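# Place the alphabetically first lettered box in the door tote

## Task

Find the box in this office whose top letter is earliest in the alphabet and set only that box inside the tote near the door, fully within its rim with nothing overhanging. The robot must not topple or be left leaning, or the task fails.

## Robot and tools

Robot: a Hello Robot Stretch 3 with a single arm. It has a two-wheel differential base (0.33 m long, 0.34 m wide, rounded back) that pivots about the point midway between its drive wheels, 0.05 m behind the front edge. It cannot drive sideways. A lift rides up a mast, and a telescoping arm reaches out to the robot's RIGHT. To shift the gripper forward or back you must drive the base. With the arm pulled in and the wrist folded, a spin sweeps a 0.28 m radius; an unfolded, level wrist reaches beyond that.

Frames (metres): the base frame has its origin on the floor between the drive wheels, x ahead, y to the left, z up. hand_pose is reported in it, at the point where closed fingertips meet. With all wrist joints at 0, that hand frame has x up, y pointing back along the arm toward the mast, and z toward the robot's rear. The odometry frame is the base frame as it was when the scene began. base_odometry counts wheel rotation only, so wheel slip looks like travel. Heading runs -3.142 to 3.142 rad, left positive.

Tool move: one action per call. "base" holds exactly one relative command: {"translate_m": d}, metres from the current spot, forward positive, -3 to 3; or {"rotate_rad": d}, radians, left positive, -6.4 to 6.4. These are offsets counted from the base position in the latest reported state. "joints" is a single object of absolute targets keyed by name: lift_m 0 to 1.1 m; arm_m 0 to 0.52 m extension; wrist_yaw_rad -1.345 to 4.42 (0 along the arm, positive turns toward the front); wrist_pitch_rad -1.57 to 0.451 (0 level, negative tips fingertips down); wrist_roll_rad -2.911 to 2.918 (0 fingers side by side); gripper_m -0.089 to 0.179 (larger is wider; the real fingertip gap is about 0.007 m smaller when nearly shut, 0.025 m smaller when wide); head_pan_rad -3.953 to 1.73 (0 ahead, positive left, -1.57 looks along the arm); head_tilt_rad -1.53 to 0.419 (negative looks down). Base and joints may share a call and start together. Optional: "pace" "default" or "max"; "speeds" giving a per-motion top speed by key, at most the max (default/max: translate 0.12/0.30 m/s, rotate 0.76/1.90 rad/s, lift 0.11/0.15 m/s, arm 0.14/0.40 m/s). The base is capped at 0.10 m/s and 0.63 rad/s unless lift_m < 0.30, arm_m < 0.03 and wrist_yaw_rad > 2.54. "contact_limits" sits next to its own command: arm_m, translate_m or rotate_rad take a motor_effort percent 1 to 100 at which that motion halts; lift_m takes {"down": v, "up": v} as a 1 to 100 force margin above free motion (below about 12 may halt with no contact). {"servos": "reboot"} goes alone and re-enables servos that shut off. "cameras" picks head_camera, nav_camera, wrist_camera or all ([] means none). "blocking" false returns after roughly 0.5 s while motion continues; a later move overrides only the targets it names. Each action ends within 14 s. Unknown keys make a call invalid; out-of-range values are refused.

wait: seconds 0 to 10, plus cameras; returns state, or sooner once motions settle. stop: brakes everything still running. zoom_image: camera and region [x0, y0, x1, y1] in pixels, at most 504 by 504, of that camera's newest image. finished_scene: scene number; ends the scene for good, so the box must stay in place unaided.

Order: if a move or wait is refused or an unrequested stop occurs, the remaining move, wait and finished_scene calls in that reply are skipped. Thinking time also lets the simulation run.

Results: "move" reads done or the worst status. base_status and joint_status: done, moving, off_target (resting short, maybe still pushing), contact_stop (joint goes slack), time_out, torque_fault (wrist/head servo off until reboot). on_its_own describes holds, slack or off joints; "held at" is a target. motor_effort is percent, positive toward higher values, peak in brackets; wheel effort positive pushes forward. lidar_m: 12 distances in 30-degree sectors from straight ahead going counter-clockwise (4th left, 7th behind, 10th right), seen in a plane 0.17 m up; "-" is nothing seen or something closer than 0.15 m; glass is invisible. wrist_depth_mm and head_depth_mm are 7x7 median depth grids (45-1000 and 280-4000 mm). head_camera images arrive rotated; turn them a quarter clockwise; nav_camera a quarter counter-clockwise. turned_by_wheels vs turned_by_imu: trust the IMU if they differ by over 0.15 rad. base_tilt gives forward/right lean in degrees, with a few degrees of bias.

Gripping: command gripper_m below the box width to hold, at least 0.05 above it to let go. Readings don't confirm a grasp.

Avoid: before folding the wrist (yaw to 3.0) or unfolding it, put lift_m in 0.32 to 0.95, pitch -0.4, roll near 0; folded, lift may go to 0.25. With yaw below -0.4 keep pitch at -0.5 or lower. Pushing on something rigid with the gripper above about 0.45 m, or driving while holding or hooking something fixed, can tip the robot; back off if base_tilt shows a lean. Wrist, head and base (without a limit) never stop on contact. Don't drop, fling, slam or shove objects hard.

Each tool is called as name(argument=value, ...) on one line, values as JSON.

## Session

move()

Scene clock: 0.00 s.
base_odometry: x=+0.000 y=+0.000 heading=+0.000
turned_by_wheels: +0.000
turned_by_imu: +0.000
base_tilt: forward=+1.0 right=-0.1
lidar_m: 0.80 1.67 1.61 1.34 1.00 0.97 1.01 1.40 1.53 1.06 0.79 0.77
head_depth_mm: 723 721 721 719 718 715 717 / 769 768 768 764 764 763 762 / 821 821 819 818 816 815 815 / 884 878 876 874 879 872 871 / 948 944 944 942 942 938 935 / 2044 2152 2141 2178 2210 2205 2170 / 1930 1918 1938 1945 1954 1974 1973
base_status: not commanded
joint_positions: lift_m=+0.444 arm_m=+0.002 wrist_yaw_rad=+3.097 wrist_pitch_rad=-0.467 wrist_roll_rad=+0.000 gripper_m=+0.037 head_pan_rad=+0.000 head_tilt_rad=-0.002
joint_status: not commanded
measured_speeds: all 0
motor_effort: left_wheel=-0.3 right_wheel=+1.7 lift_m=+27.5 arm_m=-9.1 wrist_yaw_rad=+0.9 wrist_pitch_rad=+2.5 wrist_roll_rad=+0.7 gripper_m=-0.2 head_pan_rad=+0.6 head_tilt_rad=+6.0
hand_pose: x=-0.0114 y=+0.0710 z=+0.4454 quat_wxyz=(+0.179, +0.691, +0.148, +0.684) (m; base frame)
wrist_depth_mm: - - 146 - - - - / - - 158 - - - - / - - 172 - - - - / - 920 190 - - - - / 809 785 204 798 813 819 789 / 676 667 128 638 654 695 687 / 581 593 283 580 571 592 588
pictures: head_camera (sideways), nav_camera (sideways), wrist_camera
Images, in order (width x height): head_camera 896x504, nav_camera 672x504, wrist_camera 644x364.

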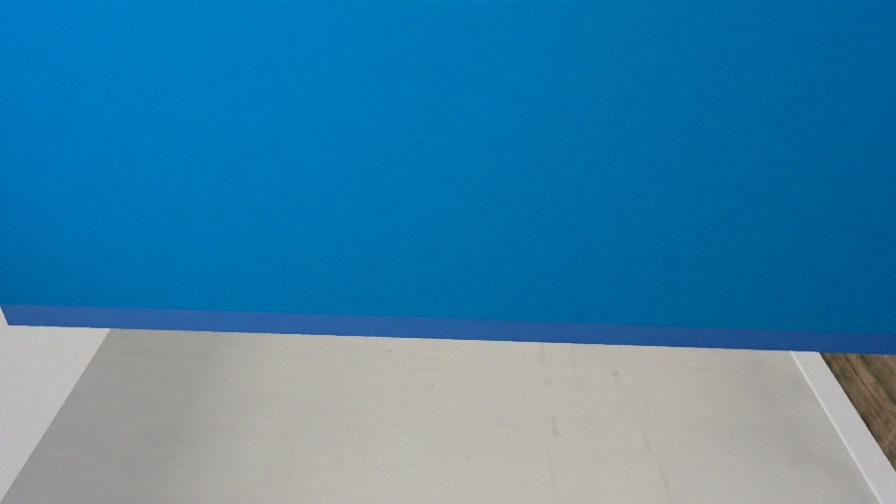

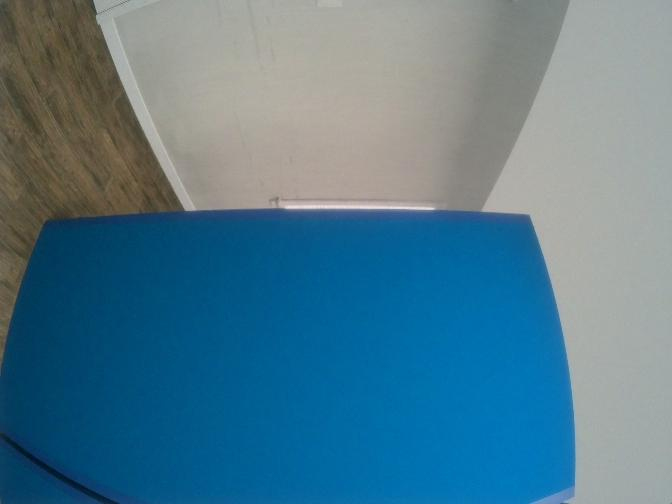

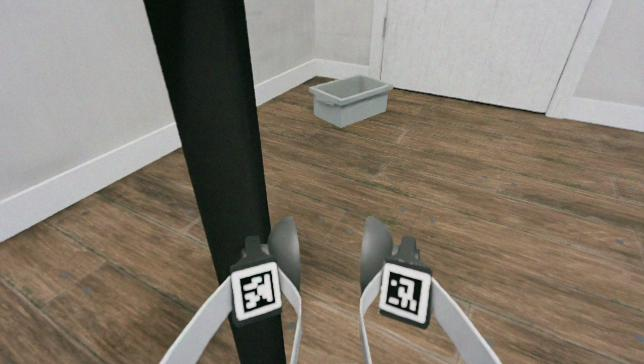

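move(joints={"head_pan_rad": 1.5, "head_tilt_rad": -0.4}, pace="max", cameras=["nav_camera"])

move(joints={"head_pan_rad": 0.3, "head_tilt_rad": -0.4}, pace="max", cameras=["nav_camera"])

move(joints={"head_pan_rad": -0.9, "head_tilt_rad": -0.4}, pace="max", cameras=["nav_camera"])

move(joints={"head_pan_rad": -2.1, "head_tilt_rad": -0.4}, pace="max", cameras=["nav_camera"])

move(joints={"head_pan_rad": -3.3, "head_tilt_rad": -0.4}, pace="max", cameras=["nav_camera"])

Scene clock: 8.87 s.
move: done
base_odometry: x=+0.000 y=+0.000 heading=+0.000
turned_by_wheels: +0.000
turned_by_imu: +0.001
base_tilt: forward=+0.9 right=-0.1
lidar_m: 0.80 1.68 1.61 1.34 1.00 0.97 1.01 1.40 1.53 1.06 0.79 0.76
head_depth_mm: 1388 1472 1554 1649 1776 1786 1456 / 1471 1548 1646 1739 1888 1720 1439 / 1558 1666 1769 1894 2058 1745 1445 / 1543 1658 1778 1944 2032 1709 1444 / 1354 1432 1537 1638 1777 1756 1435 / 1207 1270 1345 1430 1532 1603 1442 / 1077 1140 1199 1262 1338 1431 1417
base_status: not commanded
joint_positions: lift_m=+0.444 arm_m=+0.002 wrist_yaw_rad=+3.097 wrist_pitch_rad=-0.467 wrist_roll_rad=+0.000 gripper_m=+0.037 head_pan_rad=+1.533 head_tilt_rad=-0.399
joint_status: all done
measured_speeds: all 0
motor_effort: left_wheel=-0.4(0.6) right_wheel=+2.4(2.6) lift_m=+29.9(30.2) arm_m=-20.3(20.5) wrist_yaw_rad=+0.8(1.2) wrist_pitch_rad=+2.5(2.7) wrist_roll_rad=+0.8(0.9) gripper_m=-0.3(1.0) head_pan_rad=-1.3(5.0) head_tilt_rad=-2.5(5.7)
hand_pose: x=-0.0114 y=+0.0710 z=+0.4454 quat_wxyz=(+0.179, +0.691, +0.148, +0.684)
wrist_depth_mm: - - 146 - - - - / - - 158 - - - - / - - 172 - - - - / - 973 189 - - - - / 796 800 205 804 810 815 795 / 671 689 127 638 654 685 677 / 577 600 283 590 572 591 593
pictures: nav_camera (sideways)
Images, in order (width x height): nav_camera 672x504.

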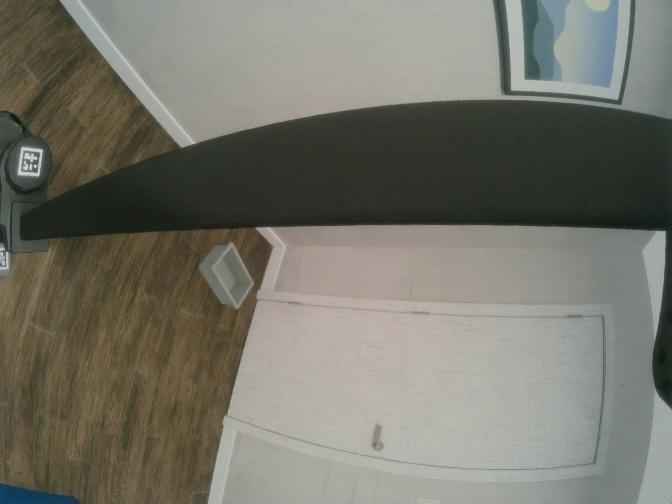

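Scene clock: 9.87 s.
move: done
base_odometry: x=+0.000 y=+0.000 heading=+0.000
turned_by_wheels: +0.000
turned_by_imu: +0.000
base_tilt: forward=+0.9 right=+0.0
lidar_m: 0.80 1.68 1.61 1.34 1.00 0.97 1.01 1.40 1.53 1.06 0.79 0.76
head_depth_mm: 766 805 840 884 936 993 1058 / 1986 889 935 986 1049 1115 1198 / 1898 2087 2249 2411 2281 1721 1366 / 1786 1905 2056 2203 2291 1757 1447 / 1682 1765 1890 2040 2137 1754 1435 / 1550 1660 1735 1886 2022 1758 1443 / 1468 1555 1636 1761 1864 1767 1431
base_status: not commanded
joint_positions: lift_m=+0.444 arm_m=+0.002 wrist_yaw_rad=+3.097 wrist_pitch_rad=-0.467 wrist_roll_rad=+0.000 gripper_m=+0.037 head_pan_rad=+0.290 head_tilt_rad=-0.399
joint_status: all done
measured_speeds: all 0
motor_effort: left_wheel=-0.4(0.6) right_wheel=+2.0(2.7) lift_m=+30.4(30.8) arm_m=-20.5(20.7) wrist_yaw_rad=+1.0(1.4) wrist_pitch_rad=+2.5(2.8) wrist_roll_rad=+0.8(1.0) gripper_m=-0.1(1.2) head_pan_rad=-2.0(5.3) head_tilt_rad=-2.1(3.8)
hand_pose: x=-0.0114 y=+0.0710 z=+0.4454 quat_wxyz=(+0.179, +0.691, +0.148, +0.684)
wrist_depth_mm: - - 146 - - - - / - - 158 - - - - / - - 172 - - - - / - 949 189 - - - - / 794 791 205 792 805 815 798 / 662 668 127 638 664 672 675 / 583 608 283 574 573 593 594
pictures: nav_camera (sideways)
Images, in order (width x height): nav_camera 672x504.

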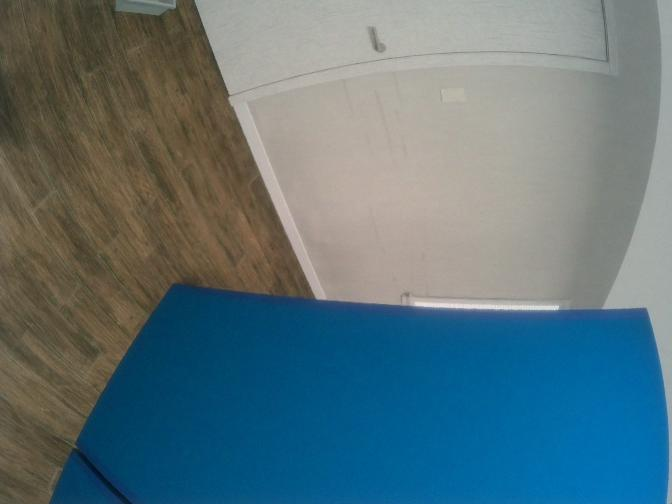

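Scene clock: 10.83 s.
move: done
base_odometry: x=+0.000 y=+0.000 heading=+0.000
turned_by_wheels: +0.000
turned_by_imu: +0.000
base_tilt: forward=+0.9 right=-0.1
lidar_m: 0.80 1.68 1.60 1.34 1.00 0.97 1.01 1.40 1.53 1.06 0.79 0.77
head_depth_mm: 734 791 854 935 1028 1140 1291 / 707 760 821 895 986 1090 1228 / 687 736 792 868 936 1035 1160 / 673 717 772 837 909 1009 1114 / 644 689 740 799 869 946 1049 / 627 669 712 771 832 909 1000 / 609 645 692 746 803 872 952
base_status: not commanded
joint_positions: lift_m=+0.444 arm_m=+0.002 wrist_yaw_rad=+3.097 wrist_pitch_rad=-0.467 wrist_roll_rad=+0.000 gripper_m=+0.037 head_pan_rad=-0.934 head_tilt_rad=-0.400
joint_status: all done
measured_speeds: all 0
motor_effort: left_wheel=-0.5(0.6) right_wheel=+2.5(2.8) lift_m=+30.2(30.9) arm_m=-20.1(20.6) wrist_yaw_rad=+0.6(1.2) wrist_pitch_rad=+2.5(2.8) wrist_roll_rad=+0.7(1.1) gripper_m=-0.1(1.0) head_pan_rad=+0.5(4.9) head_tilt_rad=-2.0(4.5)
hand_pose: x=-0.0114 y=+0.0710 z=+0.4454 quat_wxyz=(+0.179, +0.691, +0.148, +0.684)
wrist_depth_mm: - - 146 - - - - / - - 158 - - - - / - - 173 - - - - / - 954 190 - - - - / 799 802 205 796 816 790 807 / 681 670 128 640 653 676 675 / 587 608 282 580 573 583 588
pictures: nav_camera (sideways)
Images, in order (width x height): nav_camera 672x504.

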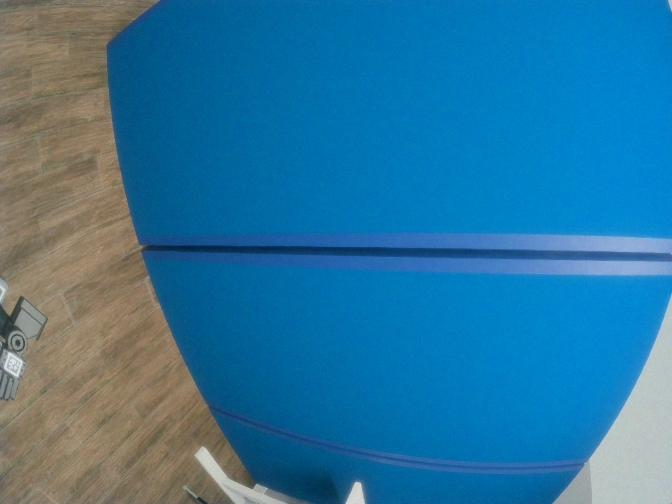

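Scene clock: 11.80 s.
move: done
base_odometry: x=+0.000 y=+0.000 heading=+0.000
turned_by_wheels: +0.000
turned_by_imu: +0.000
base_tilt: forward=+1.0 right=-0.1
lidar_m: 0.80 1.68 1.60 1.34 1.00 0.97 1.01 1.40 1.53 1.06 0.79 0.77
head_depth_mm: 1817 1957 1794 2243 2309 1777 1450 / 1825 1977 1779 2286 2311 1771 1439 / 1839 1941 1775 2275 2274 1796 1431 / 1847 1952 1757 2222 2177 1760 1451 / 1853 1970 1693 2223 2315 1772 1440 / 1859 1964 1718 2304 2182 1730 1440 / 1865 1986 1883 2087 2125 1750 1440
base_status: not commanded
joint_positions: lift_m=+0.444 arm_m=+0.002 wrist_yaw_rad=+3.097 wrist_pitch_rad=-0.467 wrist_roll_rad=+0.000 gripper_m=+0.037 head_pan_rad=-2.143 head_tilt_rad=-0.400
joint_status: all done
measured_speeds: all 0
motor_effort: left_wheel=-0.4(0.6) right_wheel=+2.2(2.6) lift_m=+30.4(30.7) arm_m=-19.9(20.7) wrist_yaw_rad=+0.6(1.2) wrist_pitch_rad=+2.5(2.7) wrist_roll_rad=+0.8(1.1) gripper_m=+0.2(1.2) head_pan_rad=+2.3(4.5) head_tilt_rad=-2.1(3.3)
hand_pose: x=-0.0114 y=+0.0710 z=+0.4454 quat_wxyz=(+0.179, +0.691, +0.148, +0.684)
wrist_depth_mm: - - 146 - - - - / - - 158 - - - - / - - 172 - - - - / - 940 190 - - - - / 821 798 203 815 816 790 816 / 674 680 128 633 658 677 670 / 590 599 284 578 573 582 584
pictures: nav_camera (sideways)
Images, in order (width x height): nav_camera 672x504.

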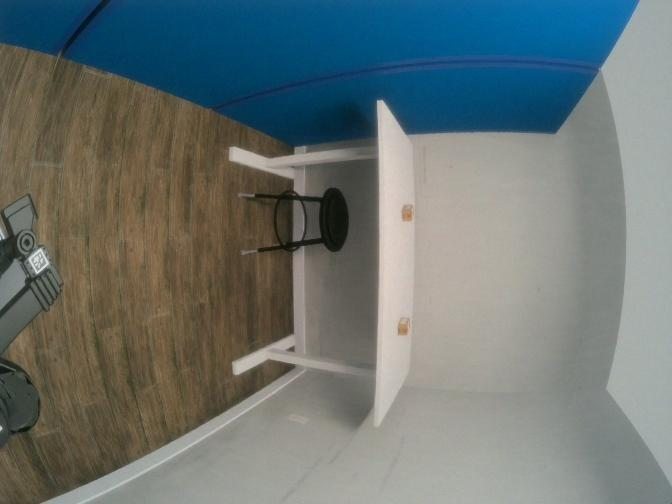

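Scene clock: 12.77 s.
move: done
base_odometry: x=+0.000 y=+0.000 heading=+0.000
turned_by_wheels: +0.000
turned_by_imu: +0.000
base_tilt: forward=+1.1 right=-0.1
lidar_m: 0.80 1.68 1.60 1.34 1.00 0.97 1.01 1.40 1.53 1.06 0.79 0.76
head_depth_mm: 799 845 893 951 1027 1115 1206 / 826 877 933 1004 1078 1169 1277 / 859 915 971 1043 1135 1224 1333 / 891 948 1023 1103 1195 1301 1382 / 922 994 1067 1156 1260 1395 1439 / 960 1040 1114 1216 1333 1468 1441 / 1007 1082 1178 1287 1418 1581 1432
base_status: not commanded
joint_positions: lift_m=+0.444 arm_m=+0.002 wrist_yaw_rad=+3.097 wrist_pitch_rad=-0.467 wrist_roll_rad=+0.000 gripper_m=+0.037 head_pan_rad=-3.347 head_tilt_rad=-0.400
joint_status: all done
measured_speeds: all 0
motor_effort: left_wheel=-0.4(0.6) right_wheel=+2.3(2.7) lift_m=+30.2(30.7) arm_m=-19.9(20.6) wrist_yaw_rad=+1.1(1.1) wrist_pitch_rad=+2.3(2.8) wrist_roll_rad=+1.1(1.1) gripper_m=+0.6(1.0) head_pan_rad=+2.2(4.3) head_tilt_rad=-2.0(4.5)
hand_pose: x=-0.0114 y=+0.0710 z=+0.4454 quat_wxyz=(+0.179, +0.691, +0.148, +0.684)
wrist_depth_mm: - - 146 - - - - / - - 158 - - - - / - - 173 - - - - / - 958 189 - - - - / 805 789 205 811 810 800 801 / 680 692 128 636 651 669 675 / 586 612 281 584 584 589 582
pictures: nav_camera (sideways)
Images, in order (width x height): nav_camera 672x504.

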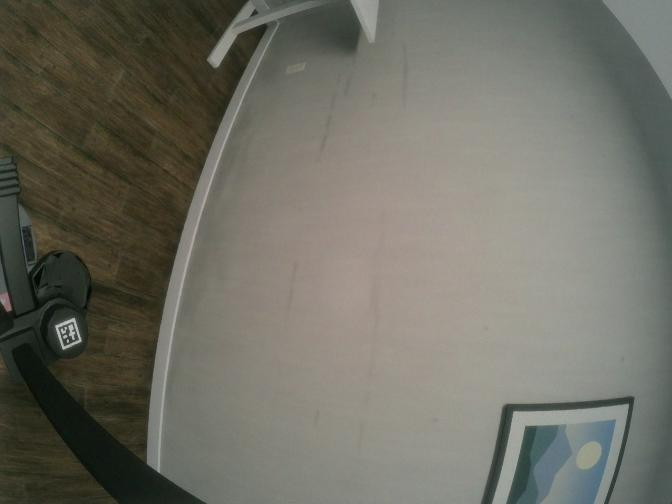

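move(joints={"head_pan_rad": -2.1, "head_tilt_rad": -0.4}, pace="max", cameras=["head_camera"])

Scene clock: 21.77 s.
move: done
base_odometry: x=+0.000 y=+0.000 heading=+0.000
turned_by_wheels: +0.000
turned_by_imu: +0.001
base_tilt: forward=+0.8 right=-0.3
lidar_m: 0.80 1.67 1.61 1.34 1.00 0.96 1.01 1.40 1.53 1.06 0.79 0.76
head_depth_mm: 1788 1941 1779 2207 2302 1776 1452 / 1814 1913 1770 2237 2315 1784 1435 / 1835 1945 1769 2250 2268 1756 1457 / 1861 1978 1709 2230 2316 1765 1431 / 1888 1995 1736 2283 2250 1755 1439 / 1888 2008 1889 2242 2099 1771 1434 / 1752 1775 1706 1886 1945 1750 1439
base_status: not commanded
joint_positions: lift_m=+0.444 arm_m=+0.002 wrist_yaw_rad=+3.097 wrist_pitch_rad=-0.467 wrist_roll_rad=+0.000 gripper_m=+0.037 head_pan_rad=-2.071 head_tilt_rad=-0.400
joint_status: all done
measured_speeds: all 0
motor_effort: left_wheel=-0.3(0.6) right_wheel=+2.0(2.7) lift_m=+30.1(30.7) arm_m=-19.5(20.1) wrist_yaw_rad=+0.7(1.5) wrist_pitch_rad=+2.7(2.7) wrist_roll_rad=+0.9(1.0) gripper_m=-0.6(1.2) head_pan_rad=-0.4(3.9) head_tilt_rad=-2.1(3.8)
hand_pose: x=-0.0114 y=+0.0710 z=+0.4454 quat_wxyz=(+0.179, +0.691, +0.148, +0.684)
wrist_depth_mm: - - 146 - - - - / - - 158 - - - - / - - 172 - - - - / - 951 189 - - - - / 817 801 204 791 803 782 789 / 683 676 127 635 668 681 677 / 587 602 283 587 573 598 590
pictures: head_camera (sideways)
Images, in order (width x height): head_camera 896x504.

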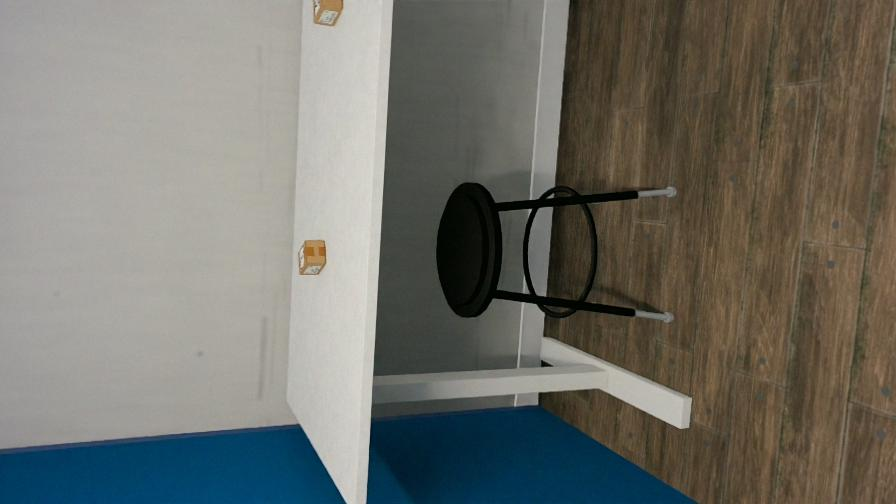

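zoom_image(camera="head_camera", region=[280, 230, 350, 290])

zoom_image(camera="head_camera", region=[290, 0, 360, 50])

Scaled by 7.200 (camera's finer frame: 1280x720).

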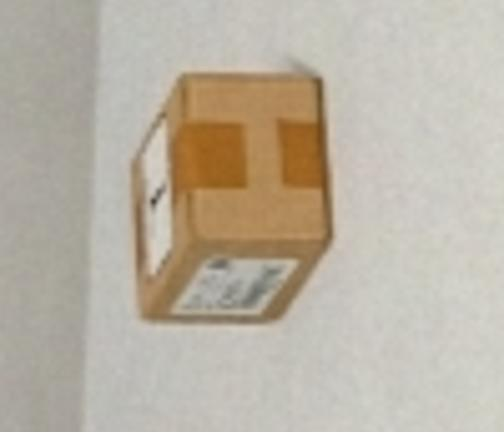

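Scaled by 7.200 (camera's finer frame: 1280x720).

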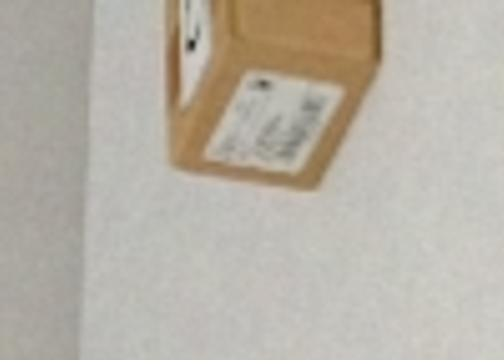

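move(joints={"head_pan_rad": 1.25, "head_tilt_rad": -0.4}, pace="max", cameras=["head_camera"])

move(joints={"head_pan_rad": 0.5, "head_tilt_rad": -0.3}, pace="max", cameras=["head_camera"])

Scene clock: 33.47 s.
move: done
base_odometry: x=+0.000 y=+0.000 heading=+0.000
turned_by_wheels: +0.000
turned_by_imu: +0.001
base_tilt: forward=+1.2 right=-0.2
lidar_m: 0.80 1.68 1.60 1.34 1.00 0.97 1.00 1.40 1.53 1.06 0.79 0.76
head_depth_mm: 1330 1397 1493 1609 1729 1779 1441 / 1351 1435 1539 1664 1788 1784 1449 / 1400 1498 1600 1719 1881 1760 1440 / 1446 1524 1635 1779 1935 1721 1447 / 1496 1605 1698 1867 2012 1721 1434 / 1543 1649 1782 1933 2025 1703 1442 / 1517 1578 1638 1712 1775 1710 1428
base_status: not commanded
joint_positions: lift_m=+0.444 arm_m=+0.002 wrist_yaw_rad=+3.097 wrist_pitch_rad=-0.467 wrist_roll_rad=+0.000 gripper_m=+0.037 head_pan_rad=+1.266 head_tilt_rad=-0.400
joint_status: all done
measured_speeds: translate_m=+0.000 rotate_rad=+0.000 lift_m=+0.000 arm_m=+0.000 wrist_yaw_rad=+0.000 wrist_pitch_rad=+0.000 wrist_roll_rad=+0.000 head_pan_rad=-0.024 head_tilt_rad=+0.000
motor_effort: left_wheel=-0.4(0.7) right_wheel=+2.3(2.7) lift_m=+29.8(30.2) arm_m=-19.5(19.9) wrist_yaw_rad=+1.2(1.4) wrist_pitch_rad=+2.6(2.8) wrist_roll_rad=+0.7(1.1) gripper_m=+0.3(1.4) head_pan_rad=-2.3(5.7) head_tilt_rad=-1.2(5.1)
hand_pose: x=-0.0114 y=+0.0710 z=+0.4454 quat_wxyz=(+0.179, +0.691, +0.148, +0.684)
wrist_depth_mm: - - 146 - - - - / - - 159 - - - - / - - 172 - - - - / - 922 190 - - - - / 797 815 205 806 819 804 791 / 683 669 127 650 659 672 692 / 587 606 283 587 569 589 589
pictures: head_camera (sideways)
Images, in order (width x height): head_camera 896x504.

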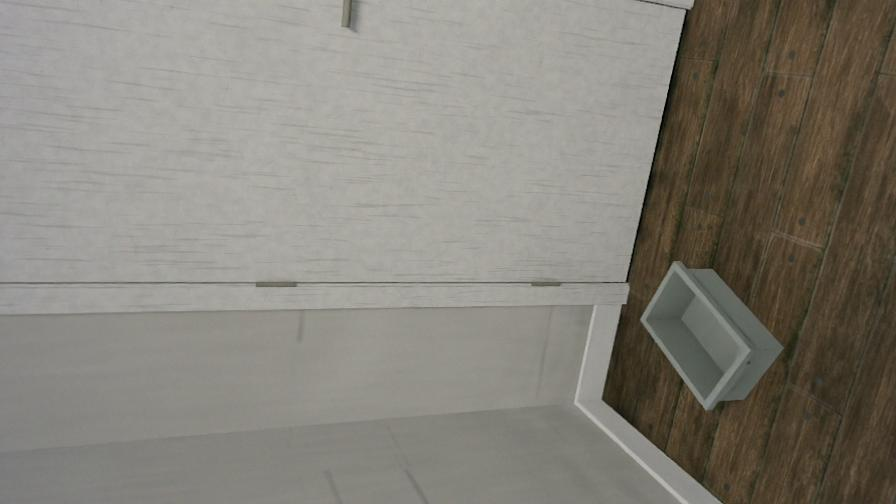

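Scene clock: 34.33 s.
move: done
base_odometry: x=+0.000 y=+0.000 heading=+0.000
turned_by_wheels: +0.000
turned_by_imu: +0.000
base_tilt: forward=+0.9 right=-0.1
lidar_m: 0.80 1.68 1.60 1.34 1.00 0.97 1.01 1.40 1.53 1.06 0.79 0.77
head_depth_mm: 1845 1970 2104 2253 2412 1926 1157 / 1761 1857 1979 2097 2273 1963 1569 / 1661 1748 1863 2001 2123 1995 1582 / 1586 1678 1776 1908 1994 1976 1565 / 1510 1606 1680 1775 1913 1950 1557 / 1442 1521 1600 1687 1793 1864 1549 / 1386 1445 1528 1609 1687 1764 1555
base_status: not commanded
joint_positions: lift_m=+0.444 arm_m=+0.002 wrist_yaw_rad=+3.097 wrist_pitch_rad=-0.467 wrist_roll_rad=+0.000 gripper_m=+0.037 head_pan_rad=+0.489 head_tilt_rad=-0.304
joint_status: all done
measured_speeds: all 0
motor_effort: left_wheel=-0.5(0.7) right_wheel=+2.1(2.6) lift_m=+29.9(29.9) arm_m=-19.0(19.6) wrist_yaw_rad=+0.9(1.3) wrist_pitch_rad=+2.3(2.8) wrist_roll_rad=+1.0(1.1) gripper_m=+0.0(0.7) head_pan_rad=-1.2(4.9) head_tilt_rad=+3.8(6.4)
hand_pose: x=-0.0114 y=+0.0710 z=+0.4454 quat_wxyz=(+0.179, +0.691, +0.148, +0.684)
wrist_depth_mm: - - 147 - - - - / - - 158 - - - - / - - 172 - - - - / - 953 190 - - - - / 805 799 204 805 816 801 805 / 674 668 128 633 668 677 677 / 585 597 282 597 572 591 581
pictures: head_camera (sideways)
Images, in order (width x height): head_camera 896x504.

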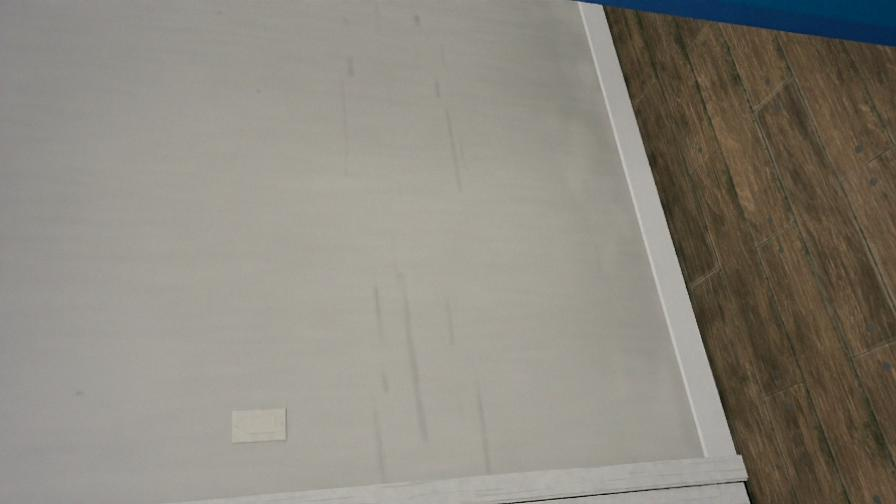

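move(base={"rotate_rad": -0.515}, joints={"head_pan_rad": -1.57, "head_tilt_rad": -0.35}, pace="max", cameras=["head_camera"])

Scene clock: 85.23 s.
move: done
base_odometry: x=+0.000 y=+0.000 heading=-0.514
turned_by_wheels: -0.514
turned_by_imu: -0.512
base_tilt: forward=+1.2 right=-0.3
lidar_m: 0.76 0.80 1.67 1.61 1.32 0.99 0.97 1.01 1.42 1.53 1.05 0.79
head_depth_mm: 1813 1906 2022 2184 2304 1881 1510 / 1829 1965 1993 2177 2297 1887 1507 / 1855 1963 2029 2216 2340 1824 1517 / 1858 1975 2029 1877 2271 1873 1500 / 1891 1993 2071 2239 2353 1857 1510 / 1885 2024 2081 1865 2213 1878 1515 / 1853 1895 1843 1966 2055 1838 1489
base_status: done
joint_positions: lift_m=+0.444 arm_m=+0.002 wrist_yaw_rad=+3.097 wrist_pitch_rad=-0.467 wrist_roll_rad=+0.000 gripper_m=+0.037 head_pan_rad=-1.586 head_tilt_rad=-0.348
joint_status: all done
measured_speeds: translate_m=+0.000 rotate_rad=+0.000 lift_m=+0.000 arm_m=+0.000 wrist_yaw_rad=+0.000 wrist_pitch_rad=+0.000 wrist_roll_rad=+0.000 head_pan_rad=+0.024 head_tilt_rad=+0.000
motor_effort: left_wheel=+10.6(15.8) right_wheel=-10.9(14.1) lift_m=+29.2(29.8) arm_m=-20.3(20.7) wrist_yaw_rad=+0.3(1.5) wrist_pitch_rad=+2.8(2.9) wrist_roll_rad=+0.8(1.0) gripper_m=-1.2(1.3) head_pan_rad=+2.7(4.4) head_tilt_rad=-0.8(5.5)
hand_pose: x=-0.0114 y=+0.0710 z=+0.4454 quat_wxyz=(+0.179, +0.691, +0.148, +0.684)
wrist_depth_mm: - - 146 - - - - / - - 158 - - - - / - - 172 - - - - / - - 189 - - - - / 788 787 204 806 794 804 792 / 665 674 128 643 660 677 676 / 579 596 283 594 574 589 590
pictures: head_camera (sideways)
Images, in order (width x height): head_camera 896x504.

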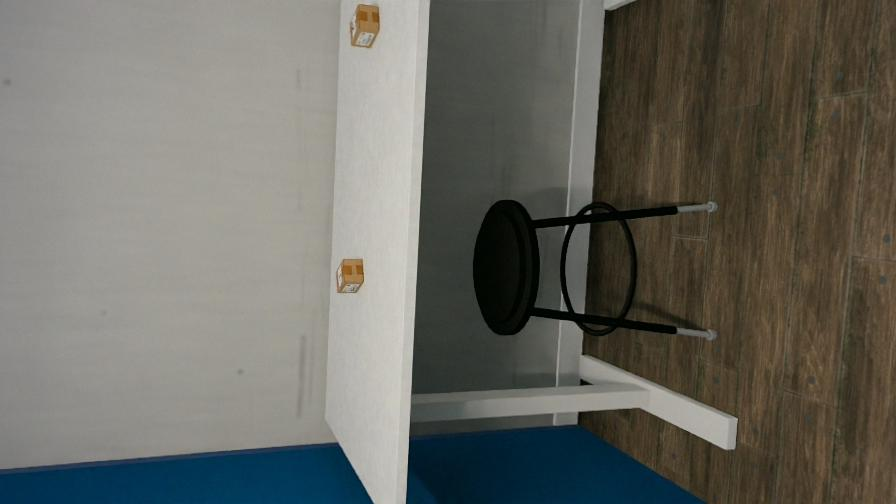

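move(base={"rotate_rad": -1.5708}, joints={"lift_m": 0.92, "wrist_yaw_rad": 0.0, "wrist_pitch_rad": -0.4, "head_pan_rad": 0.0, "head_tilt_rad": -0.45}, pace="max", cameras=["head_camera", "wrist_camera"])

Scene clock: 122.40 s.
move: done
base_odometry: x=+0.000 y=+0.000 heading=-2.085
turned_by_wheels: -1.570
turned_by_imu: -1.563
base_tilt: forward=+1.0 right=-0.1
lidar_m: 1.53 1.04 0.78 0.77 0.81 1.67 1.60 1.31 0.99 0.97 1.02 1.44
head_depth_mm: 1784 1915 1733 2233 2112 1674 1404 / 1795 1932 1720 2239 2106 1679 1390 / 1810 1952 1698 2281 2027 1676 1388 / 1836 1983 1667 2227 2035 1694 1387 / 1846 1997 1696 2313 2024 1660 1366 / 1867 2024 1780 2229 2030 1663 1378 / 1730 1775 1702 1852 1905 1656 1379
base_status: done
joint_positions: lift_m=+0.920 arm_m=+0.002 wrist_yaw_rad=+0.002 wrist_pitch_rad=-0.419 wrist_roll_rad=+0.000 gripper_m=+0.037 head_pan_rad=+0.003 head_tilt_rad=-0.452
joint_status: all done
measured_speeds: all 0
motor_effort: left_wheel=+11.1(15.5) right_wheel=-9.8(14.6) lift_m=+30.8(32.6) arm_m=-19.9(20.9) wrist_yaw_rad=-1.3(6.3) wrist_pitch_rad=+3.2(6.4) wrist_roll_rad=+0.8(1.1) gripper_m=-0.3(1.5) head_pan_rad=-2.0(4.4) head_tilt_rad=-1.2(3.7)
hand_pose: x=-0.0210 y=-0.3710 z=+0.9325 quat_wxyz=(+0.692, +0.148, -0.691, -0.146)
wrist_depth_mm: - - - - - - - / - - - - - - - / - - - - - - - / - - - - - - - / - - - - 150 - - / - - 128 - 130 - - / - - - - - - -
pictures: head_camera (sideways), wrist_camera
Images, in order (width x height): head_camera 896x504, wrist_camera 644x364.

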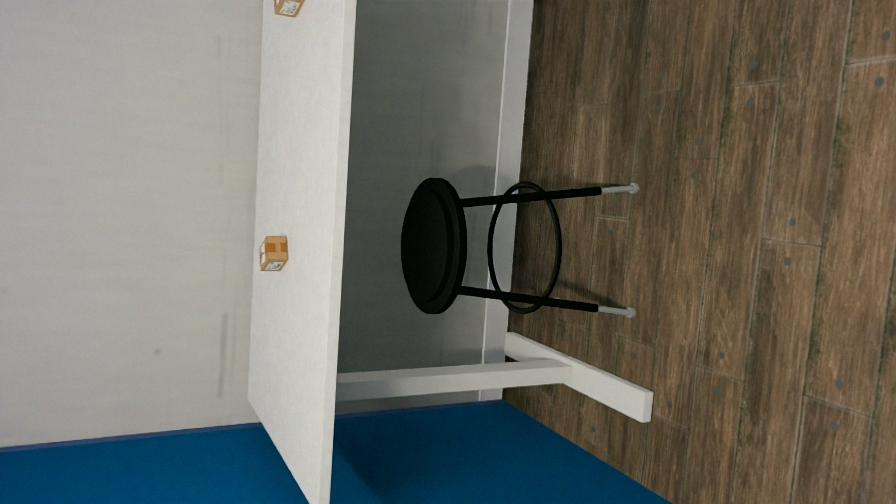

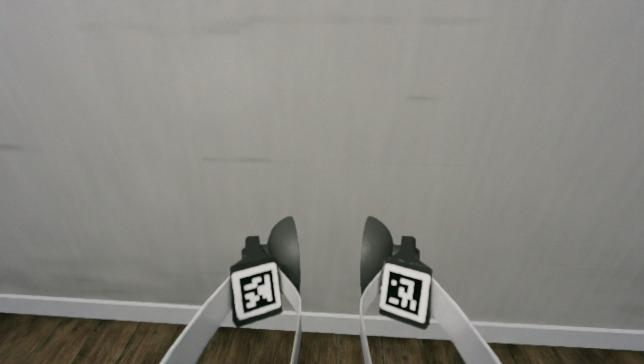

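move(base={"translate_m": 0.72}, joints={"lift_m": 1.09, "head_tilt_rad": -0.3}, pace="max", cameras=["head_camera"])

Scene clock: 135.70 s.
move: done
base_odometry: x=-0.354 y=-0.627 heading=-2.084
turned_by_wheels: +0.000
turned_by_imu: +0.000
base_tilt: forward=+0.9 right=-0.1
lidar_m: 0.82 0.83 0.75 0.73 0.77 1.09 2.31 1.36 1.03 1.00 1.06 1.20
head_depth_mm: 1194 1248 1319 1351 850 1570 1589 / 1202 1270 1328 1334 846 1596 1585 / 1216 1282 1349 1322 840 1060 1471 / 1234 1290 1355 1325 838 1054 1439 / 1236 1306 1384 1312 832 1044 1444 / 1254 1330 1404 1295 830 1666 1503 / 1271 1345 1411 1285 824 1262 1291
base_status: done
joint_positions: lift_m=+1.090 arm_m=+0.002 wrist_yaw_rad=+0.002 wrist_pitch_rad=-0.418 wrist_roll_rad=+0.000 gripper_m=+0.037 head_pan_rad=+0.000 head_tilt_rad=-0.300
joint_status: all done
measured_speeds: all 0
motor_effort: left_wheel=+12.5(17.8) right_wheel=-4.6(6.1) lift_m=+20.8(33.4) arm_m=-16.9(19.4) wrist_yaw_rad=-1.7(2.1) wrist_pitch_rad=+3.3(3.6) wrist_roll_rad=+0.8(1.2) gripper_m=-1.0(1.3) head_pan_rad=-2.1(4.8) head_tilt_rad=+3.9(5.6)
hand_pose: x=-0.0210 y=-0.3711 z=+1.1026 quat_wxyz=(+0.692, +0.148, -0.691, -0.146)
wrist_depth_mm: - - - - - - - / - - - - - - - / - - - - - - - / - - - - - - - / - - - 153 150 - - / - - 128 - - - - / - - - - - - -
pictures: head_camera (sideways)
Images, in order (width x height): head_camera 896x504.

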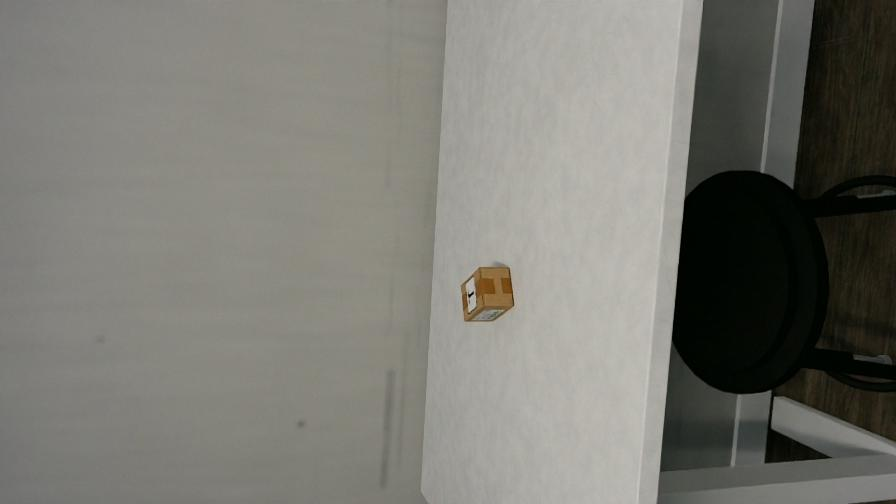

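zoom_image(camera="head_camera", region=[440, 250, 530, 340])

move(joints={"head_pan_rad": -0.75, "head_tilt_rad": -0.3}, pace="max", cameras=["head_camera"])

Scaled by 5.600 (camera's finer frame: 1280x720).

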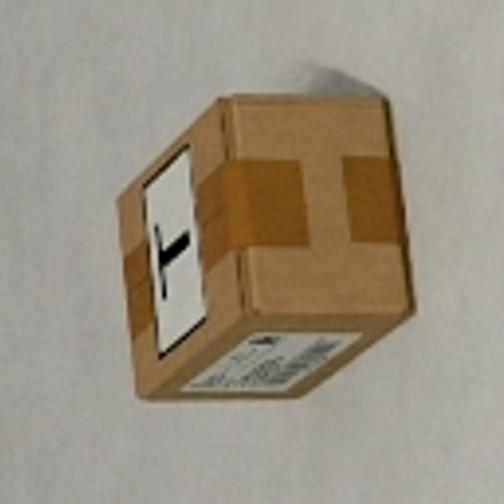

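Scene clock: 138.43 s.
move: done
base_odometry: x=-0.354 y=-0.627 heading=-2.084
turned_by_wheels: +0.000
turned_by_imu: +0.000
base_tilt: forward=+1.1 right=-0.1
lidar_m: 0.82 0.83 0.75 0.73 0.77 1.09 2.32 1.35 1.03 1.00 1.06 1.20
head_depth_mm: 1048 1089 1124 1159 1201 1268 1311 / 1149 1184 1238 1261 1338 1404 1447 / 1268 1332 1388 1387 1470 1585 1551 / 1432 1507 1574 1327 985 1760 1490 / 1457 1511 1610 1307 881 1848 1518 / 1354 1419 1499 1293 827 1748 1565 / 1270 1328 1404 1286 827 1635 1560
base_status: not commanded
joint_positions: lift_m=+1.090 arm_m=+0.002 wrist_yaw_rad=+0.002 wrist_pitch_rad=-0.418 wrist_roll_rad=+0.000 gripper_m=+0.037 head_pan_rad=-0.770 head_tilt_rad=-0.300
joint_status: all done
measured_speeds: all 0
motor_effort: left_wheel=+12.3(12.5) right_wheel=-4.9(5.0) lift_m=+21.0(21.4) arm_m=-16.0(16.6) wrist_yaw_rad=-1.6(2.1) wrist_pitch_rad=+3.5(3.6) wrist_roll_rad=+0.8(0.9) gripper_m=+0.6(1.1) head_pan_rad=+0.1(4.2) head_tilt_rad=+3.0(5.4)
hand_pose: x=-0.0210 y=-0.3711 z=+1.1026 quat_wxyz=(+0.692, +0.148, -0.691, -0.146)
wrist_depth_mm: - - - - - - - / - - - - - - - / - - - - - - - / - - - - - - - / - - - 152 151 - - / - - 128 - - - - / - - - - - - -
pictures: head_camera (sideways)
Images, in order (width x height): head_camera 896x504.

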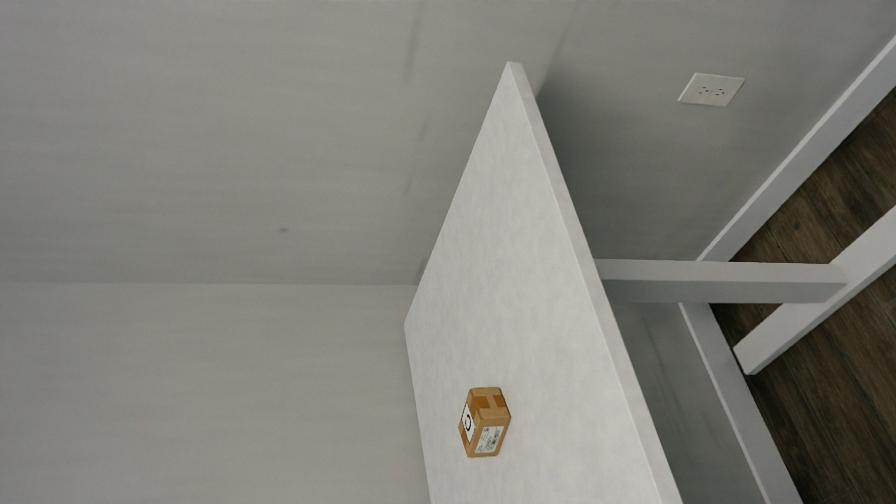

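zoom_image(camera="head_camera", region=[440, 375, 530, 465])

Scaled by 5.600 (camera's finer frame: 1280x720).

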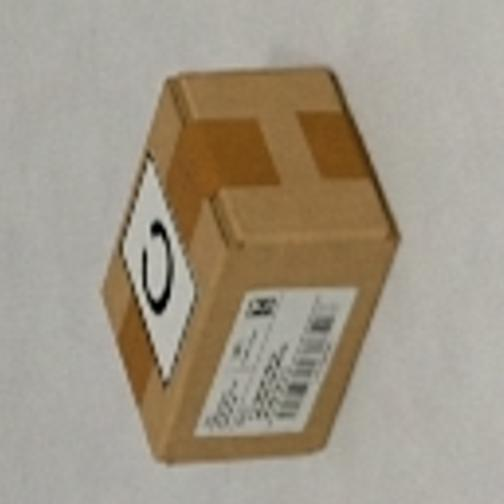

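zoom_image(camera="head_camera", region=[455, 395, 485, 455])

Scaled by 8.400 (camera's finer frame: 1280x720).

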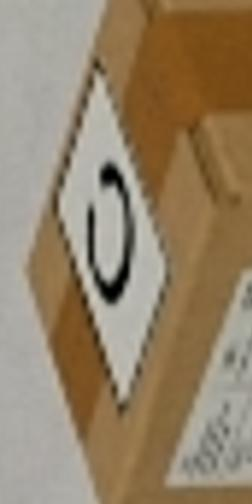

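move(base={"translate_m": -0.35}, joints={"lift_m": 0.6, "head_pan_rad": -2.9, "head_tilt_rad": -0.3}, pace="max", cameras=[])

move(joints={"wrist_yaw_rad": 3.0, "lift_m": 0.33}, pace="max", cameras=[])

move(joints={"lift_m": 0.27}, pace="max", cameras=[])

move(base={"translate_m": -1.35}, pace="max", cameras=["head_camera", "nav_camera"])

Scene clock: 185.17 s.
move: done
base_odometry: x=-0.182 y=-0.322 heading=-2.084
turned_by_wheels: +0.000
turned_by_imu: +0.002
base_tilt: forward=+1.1 right=-0.2
lidar_m: 1.16 1.01 0.77 0.75 0.79 1.12 1.97 1.33 1.01 0.98 1.04 1.47
head_depth_mm: 1664 1751 1841 1924 2023 1997 1594 / 1724 1806 1887 2002 2121 1999 1583 / 1793 1904 1966 2063 2191 1996 1568 / 1854 1961 2093 2188 2288 1918 1570 / 1906 2006 2112 2231 2340 1930 1561 / 1667 1715 1795 1884 1959 1886 1563 / 1420 1479 1541 1587 1650 1713 1550
base_status: done
joint_positions: lift_m=+0.600 arm_m=+0.002 wrist_yaw_rad=+0.002 wrist_pitch_rad=-0.418 wrist_roll_rad=+0.000 gripper_m=+0.037 head_pan_rad=-2.902 head_tilt_rad=-0.300
joint_status: all done
measured_speeds: all 0
motor_effort: left_wheel=-7.0(11.4) right_wheel=-0.5(13.4) lift_m=+22.0(22.5) arm_m=-13.5(15.4) wrist_yaw_rad=-1.6(2.1) wrist_pitch_rad=+3.1(3.5) wrist_roll_rad=+0.8(1.2) gripper_m=+0.9(1.2) head_pan_rad=+2.5(5.2) head_tilt_rad=+1.3(5.3)
hand_pose: x=-0.0210 y=-0.3711 z=+0.6126 quat_wxyz=(+0.692, +0.148, -0.691, -0.146)
wrist_depth_mm: - - - - - - - / - - - - - - - / - - - - - - - / - - - - - - - / - - - - 150 - - / 899 901 128 855 132 874 877 / 760 795 736 765 743 780 761

Scene clock: 187.77 s.
move: done
base_odometry: x=-0.182 y=-0.322 heading=-2.084
turned_by_wheels: +0.000
turned_by_imu: +0.000
base_tilt: forward=+1.0 right=-0.2
lidar_m: 1.17 1.01 0.76 0.75 0.79 1.12 1.97 1.33 1.01 0.98 1.04 1.47
head_depth_mm: 1686 1738 1841 1916 2031 2033 1589 / 1739 1807 1899 1996 2112 2000 1584 / 1788 1858 1965 2082 2211 1971 1579 / 1857 1958 2043 2205 2305 1881 1568 / 1919 2005 2109 2230 2358 1910 1571 / 1660 1706 1773 1887 1947 1893 1569 / 1416 1456 1526 1573 1653 1719 1568
base_status: not commanded
joint_positions: lift_m=+0.330 arm_m=+0.002 wrist_yaw_rad=+2.997 wrist_pitch_rad=-0.418 wrist_roll_rad=+0.000 gripper_m=+0.037 head_pan_rad=-2.900 head_tilt_rad=-0.300
joint_status: all done
measured_speeds: all 0
motor_effort: left_wheel=-7.0(7.3) right_wheel=-1.0(1.4) lift_m=+21.8(23.2) arm_m=-13.3(14.2) wrist_yaw_rad=+3.1(9.7) wrist_pitch_rad=+3.0(3.3) wrist_roll_rad=+0.9(1.2) gripper_m=+0.2(1.4) head_pan_rad=+2.7(4.5) head_tilt_rad=+2.3(3.3)
hand_pose: x=+0.0111 y=+0.0754 z=+0.3427 quat_wxyz=(+0.197, +0.700, +0.096, +0.680)
wrist_depth_mm: - 135 691 - - - 769 / - 145 754 - - - 822 / - 155 796 - - - 909 / 816 173 797 793 818 854 847 / 673 654 199 692 685 690 687 / 574 556 128 541 550 574 570 / 493 509 251 493 475 491 490

Scene clock: 188.93 s.
move: done
base_odometry: x=-0.182 y=-0.322 heading=-2.084
turned_by_wheels: +0.000
turned_by_imu: +0.000
base_tilt: forward=+1.0 right=-0.2
lidar_m: 1.16 1.01 0.77 0.75 0.79 1.12 1.97 1.33 1.01 0.98 1.04 1.47
head_depth_mm: 1669 1752 1840 1940 2053 2019 1581 / 1737 1817 1917 2011 2123 1997 1587 / 1786 1876 1969 2070 2218 1996 1570 / 1872 1952 2072 2168 2300 1891 1573 / 1910 1980 2095 2210 2357 1894 1565 / 1661 1712 1790 1866 1978 1927 1567 / 1424 1467 1519 1579 1646 1716 1573
base_status: not commanded
joint_positions: lift_m=+0.270 arm_m=+0.002 wrist_yaw_rad=+2.997 wrist_pitch_rad=-0.418 wrist_roll_rad=+0.000 gripper_m=+0.037 head_pan_rad=-2.900 head_tilt_rad=-0.300
joint_status: all done
measured_speeds: all 0
motor_effort: left_wheel=-6.9(7.2) right_wheel=-0.4(1.1) lift_m=+22.1(23.8) arm_m=-12.6(13.3) wrist_yaw_rad=+3.1(3.7) wrist_pitch_rad=+3.0(3.5) wrist_roll_rad=+0.7(1.0) gripper_m=-0.7(1.5) head_pan_rad=+1.5(4.5) head_tilt_rad=+1.7(2.5)
hand_pose: x=+0.0111 y=+0.0754 z=+0.2827 quat_wxyz=(+0.197, +0.700, +0.097, +0.680)
wrist_depth_mm: - 135 677 - - - 747 / - 145 727 - - - 835 / - 155 788 - - - 889 / 748 174 714 750 751 747 761 / 595 555 203 596 610 607 604 / 500 483 127 286 488 499 500 / 429 268 248 262 406 429 430

Scene clock: 194.83 s.
move: done
base_odometry: x=+0.482 y=+0.854 heading=-2.085
turned_by_wheels: +0.000
turned_by_imu: +0.003
base_tilt: forward=+1.1 right=-0.4
lidar_m: 2.50 1.10 0.87 2.13 0.88 0.65 0.64 0.67 0.94 0.91 0.97 1.37
head_depth_mm: 518 540 567 596 630 663 704 / 534 560 588 619 655 695 734 / 553 579 609 644 682 725 769 / 569 600 633 668 709 755 807 / 592 623 658 700 740 792 849 / 614 649 685 729 778 835 899 / 635 674 715 760 816 868 940
base_status: done
joint_positions: lift_m=+0.270 arm_m=+0.002 wrist_yaw_rad=+2.997 wrist_pitch_rad=-0.418 wrist_roll_rad=+0.000 gripper_m=+0.037 head_pan_rad=-2.900 head_tilt_rad=-0.300
joint_status: not commanded
measured_speeds: all 0
motor_effort: left_wheel=-5.1(15.1) right_wheel=+0.3(12.5) lift_m=+27.6(30.8) arm_m=-11.4(13.0) wrist_yaw_rad=+3.2(3.8) wrist_pitch_rad=+3.2(3.5) wrist_roll_rad=+0.8(1.2) gripper_m=+0.0(1.3) head_pan_rad=+2.8(4.0) head_tilt_rad=+2.1(3.7)
hand_pose: x=+0.0110 y=+0.0754 z=+0.2827 quat_wxyz=(+0.196, +0.700, +0.097, +0.680)
wrist_depth_mm: - 135 - - 810 - - / - 145 - - - - - / - 155 938 - 949 917 944 / 746 174 708 749 759 750 749 / 605 558 201 604 603 596 612 / 499 487 128 287 482 509 497 / 435 271 247 262 407 432 433
pictures: head_camera (sideways), nav_camera (sideways)
Images, in order (width x height): head_camera 896x504, nav_camera 672x504.

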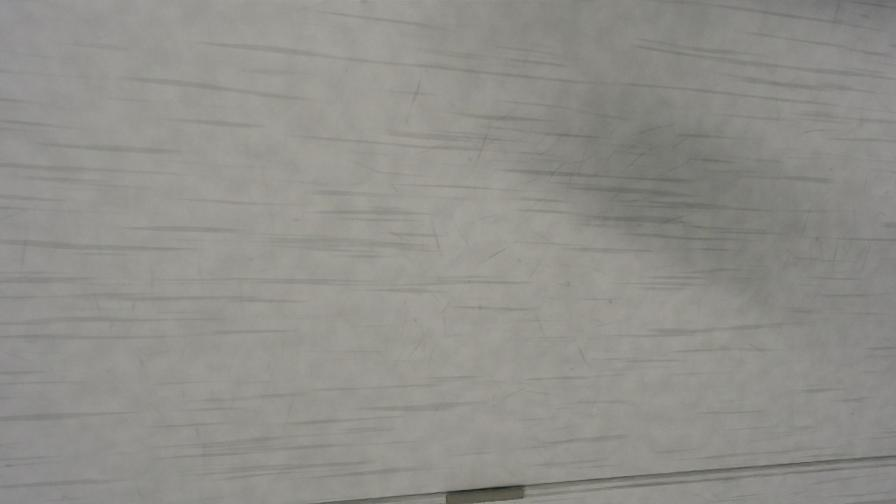

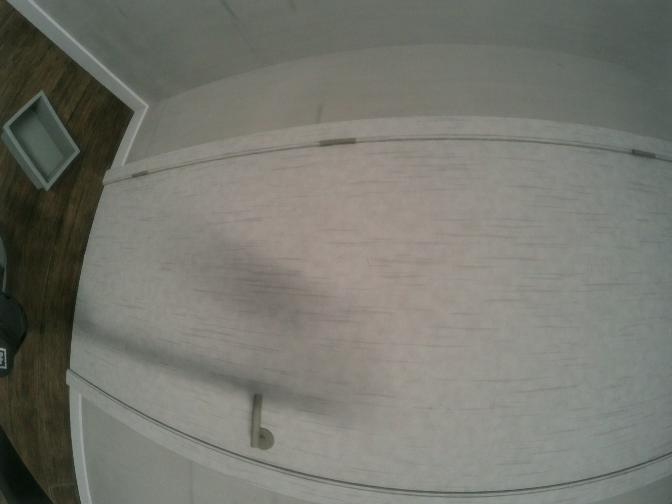

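move(base={"rotate_rad": 1.5708}, joints={"head_pan_rad": -0.35, "head_tilt_rad": -0.35}, pace="max", cameras=["nav_camera"])

move(base={"translate_m": 1.0}, joints={"head_pan_rad": -1.2, "head_tilt_rad": -0.3}, pace="max", cameras=["head_camera", "nav_camera"])

Scene clock: 201.43 s.
move: done
base_odometry: x=+0.482 y=+0.854 heading=-0.514
turned_by_wheels: +1.570
turned_by_imu: +1.565
base_tilt: forward=+0.9 right=-0.2
lidar_m: 2.23 0.89 0.65 0.63 0.67 0.94 0.91 0.96 1.35 2.50 1.12 0.87
head_depth_mm: 742 796 846 920 993 1081 1191 / 728 772 826 892 961 1046 1152 / 814 836 868 899 969 1031 1119 / 3354 3637 1242 1303 1378 1460 1423 / 3350 3562 3769 3521 2494 1872 1501 / 3320 3552 3753 3651 2450 1859 1510 / 3250 3479 3662 3665 2442 1852 1506
base_status: done
joint_positions: lift_m=+0.270 arm_m=+0.002 wrist_yaw_rad=+2.997 wrist_pitch_rad=-0.418 wrist_roll_rad=+0.000 gripper_m=+0.037 head_pan_rad=-0.334 head_tilt_rad=-0.349
joint_status: all done
measured_speeds: translate_m=+0.000 rotate_rad=+0.000 lift_m=+0.000 arm_m=+0.000 wrist_yaw_rad=+0.000 wrist_pitch_rad=+0.000 wrist_roll_rad=+0.000 head_pan_rad=-0.024 head_tilt_rad=+0.000
motor_effort: left_wheel=-8.5(17.1) right_wheel=+9.9(16.3) lift_m=+21.9(22.1) arm_m=-19.5(20.6) wrist_yaw_rad=+2.2(3.3) wrist_pitch_rad=+3.1(3.5) wrist_roll_rad=+0.9(1.0) gripper_m=-0.6(1.1) head_pan_rad=-2.8(5.7) head_tilt_rad=-2.4(4.4)
hand_pose: x=+0.0110 y=+0.0754 z=+0.2827 quat_wxyz=(+0.196, +0.700, +0.097, +0.680)
wrist_depth_mm: - 135 - - 623 - - / - 146 - - 657 - - / 645 155 165 - 742 - - / 673 173 211 720 717 749 758 / 595 551 202 607 597 607 610 / 499 496 128 289 486 498 498 / 414 269 248 261 408 428 435
pictures: nav_camera (sideways)
Images, in order (width x height): nav_camera 672x504.

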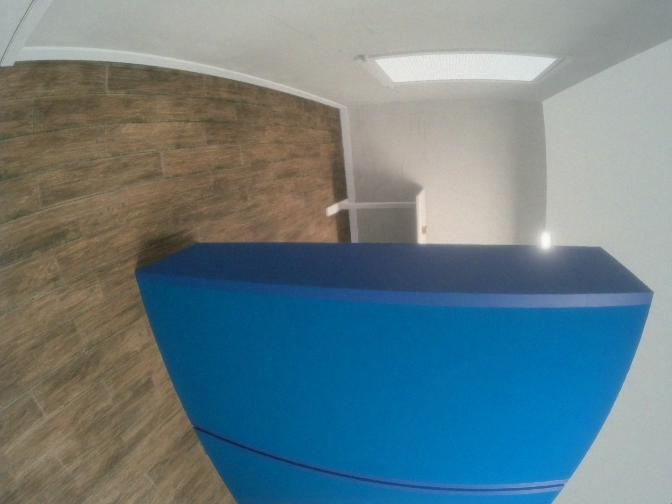

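Scene clock: 206.13 s.
move: done
base_odometry: x=+1.352 y=+0.362 heading=-0.514
turned_by_wheels: +0.000
turned_by_imu: +0.000
base_tilt: forward=+1.2 right=-0.1
lidar_m: 2.12 0.85 0.64 0.62 0.65 0.90 1.91 2.00 0.35 0.34 0.36 2.46
head_depth_mm: - - 289 302 317 334 355 / - 289 301 317 334 353 375 / 289 301 317 334 353 374 399 / 301 316 334 352 373 398 425 / 316 333 352 372 397 424 456 / 332 351 372 397 424 458 495 / 3490 3725 3825 3840 2650 1973 1552
base_status: done
joint_positions: lift_m=+0.270 arm_m=+0.002 wrist_yaw_rad=+2.998 wrist_pitch_rad=-0.418 wrist_roll_rad=+0.000 gripper_m=+0.037 head_pan_rad=-1.201 head_tilt_rad=-0.300
joint_status: all done
measured_speeds: all 0
motor_effort: left_wheel=+1.0(13.1) right_wheel=+3.8(20.2) lift_m=+23.8(23.9) arm_m=-15.2(19.6) wrist_yaw_rad=+2.5(3.3) wrist_pitch_rad=+3.2(3.5) wrist_roll_rad=+0.8(1.1) gripper_m=-0.6(1.4) head_pan_rad=+2.2(5.7) head_tilt_rad=+3.5(8.1)
hand_pose: x=+0.0110 y=+0.0754 z=+0.2827 quat_wxyz=(+0.196, +0.700, +0.097, +0.680)
wrist_depth_mm: - 135 - - - - - / - 146 - - - - - / - 156 165 - - - - / - 173 207 705 722 714 751 / 608 550 201 593 609 614 597 / 493 486 128 287 485 502 494 / 425 268 247 263 408 436 426
pictures: head_camera (sideways), nav_camera (sideways)
Images, in order (width x height): head_camera 896x504, nav_camera 672x504.

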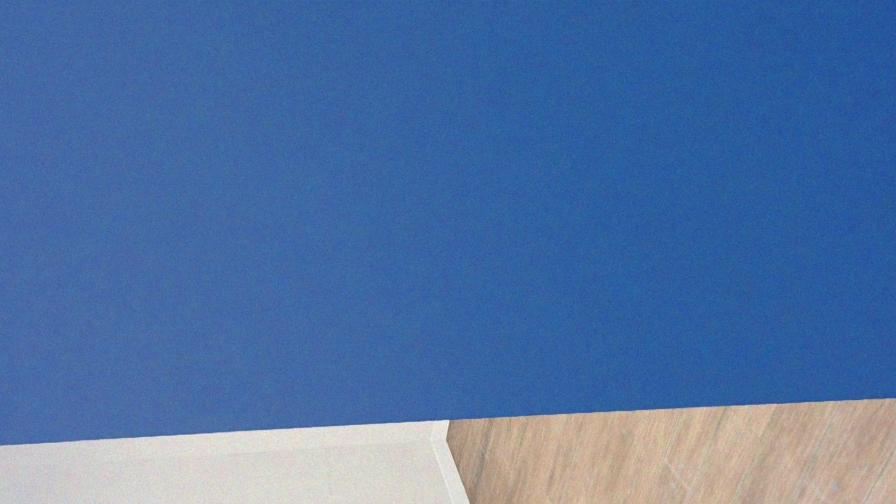

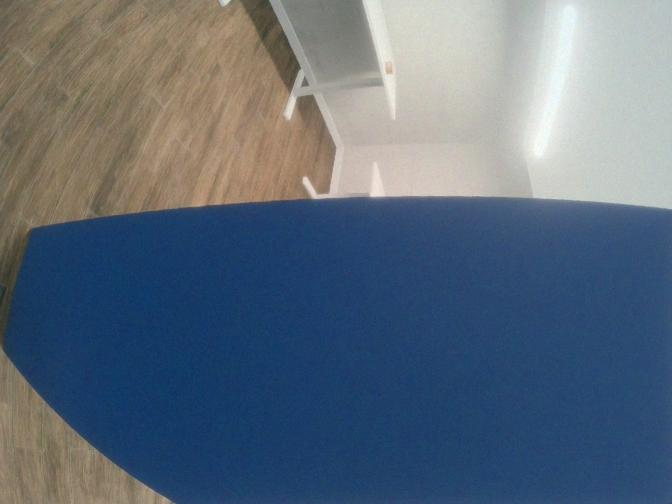

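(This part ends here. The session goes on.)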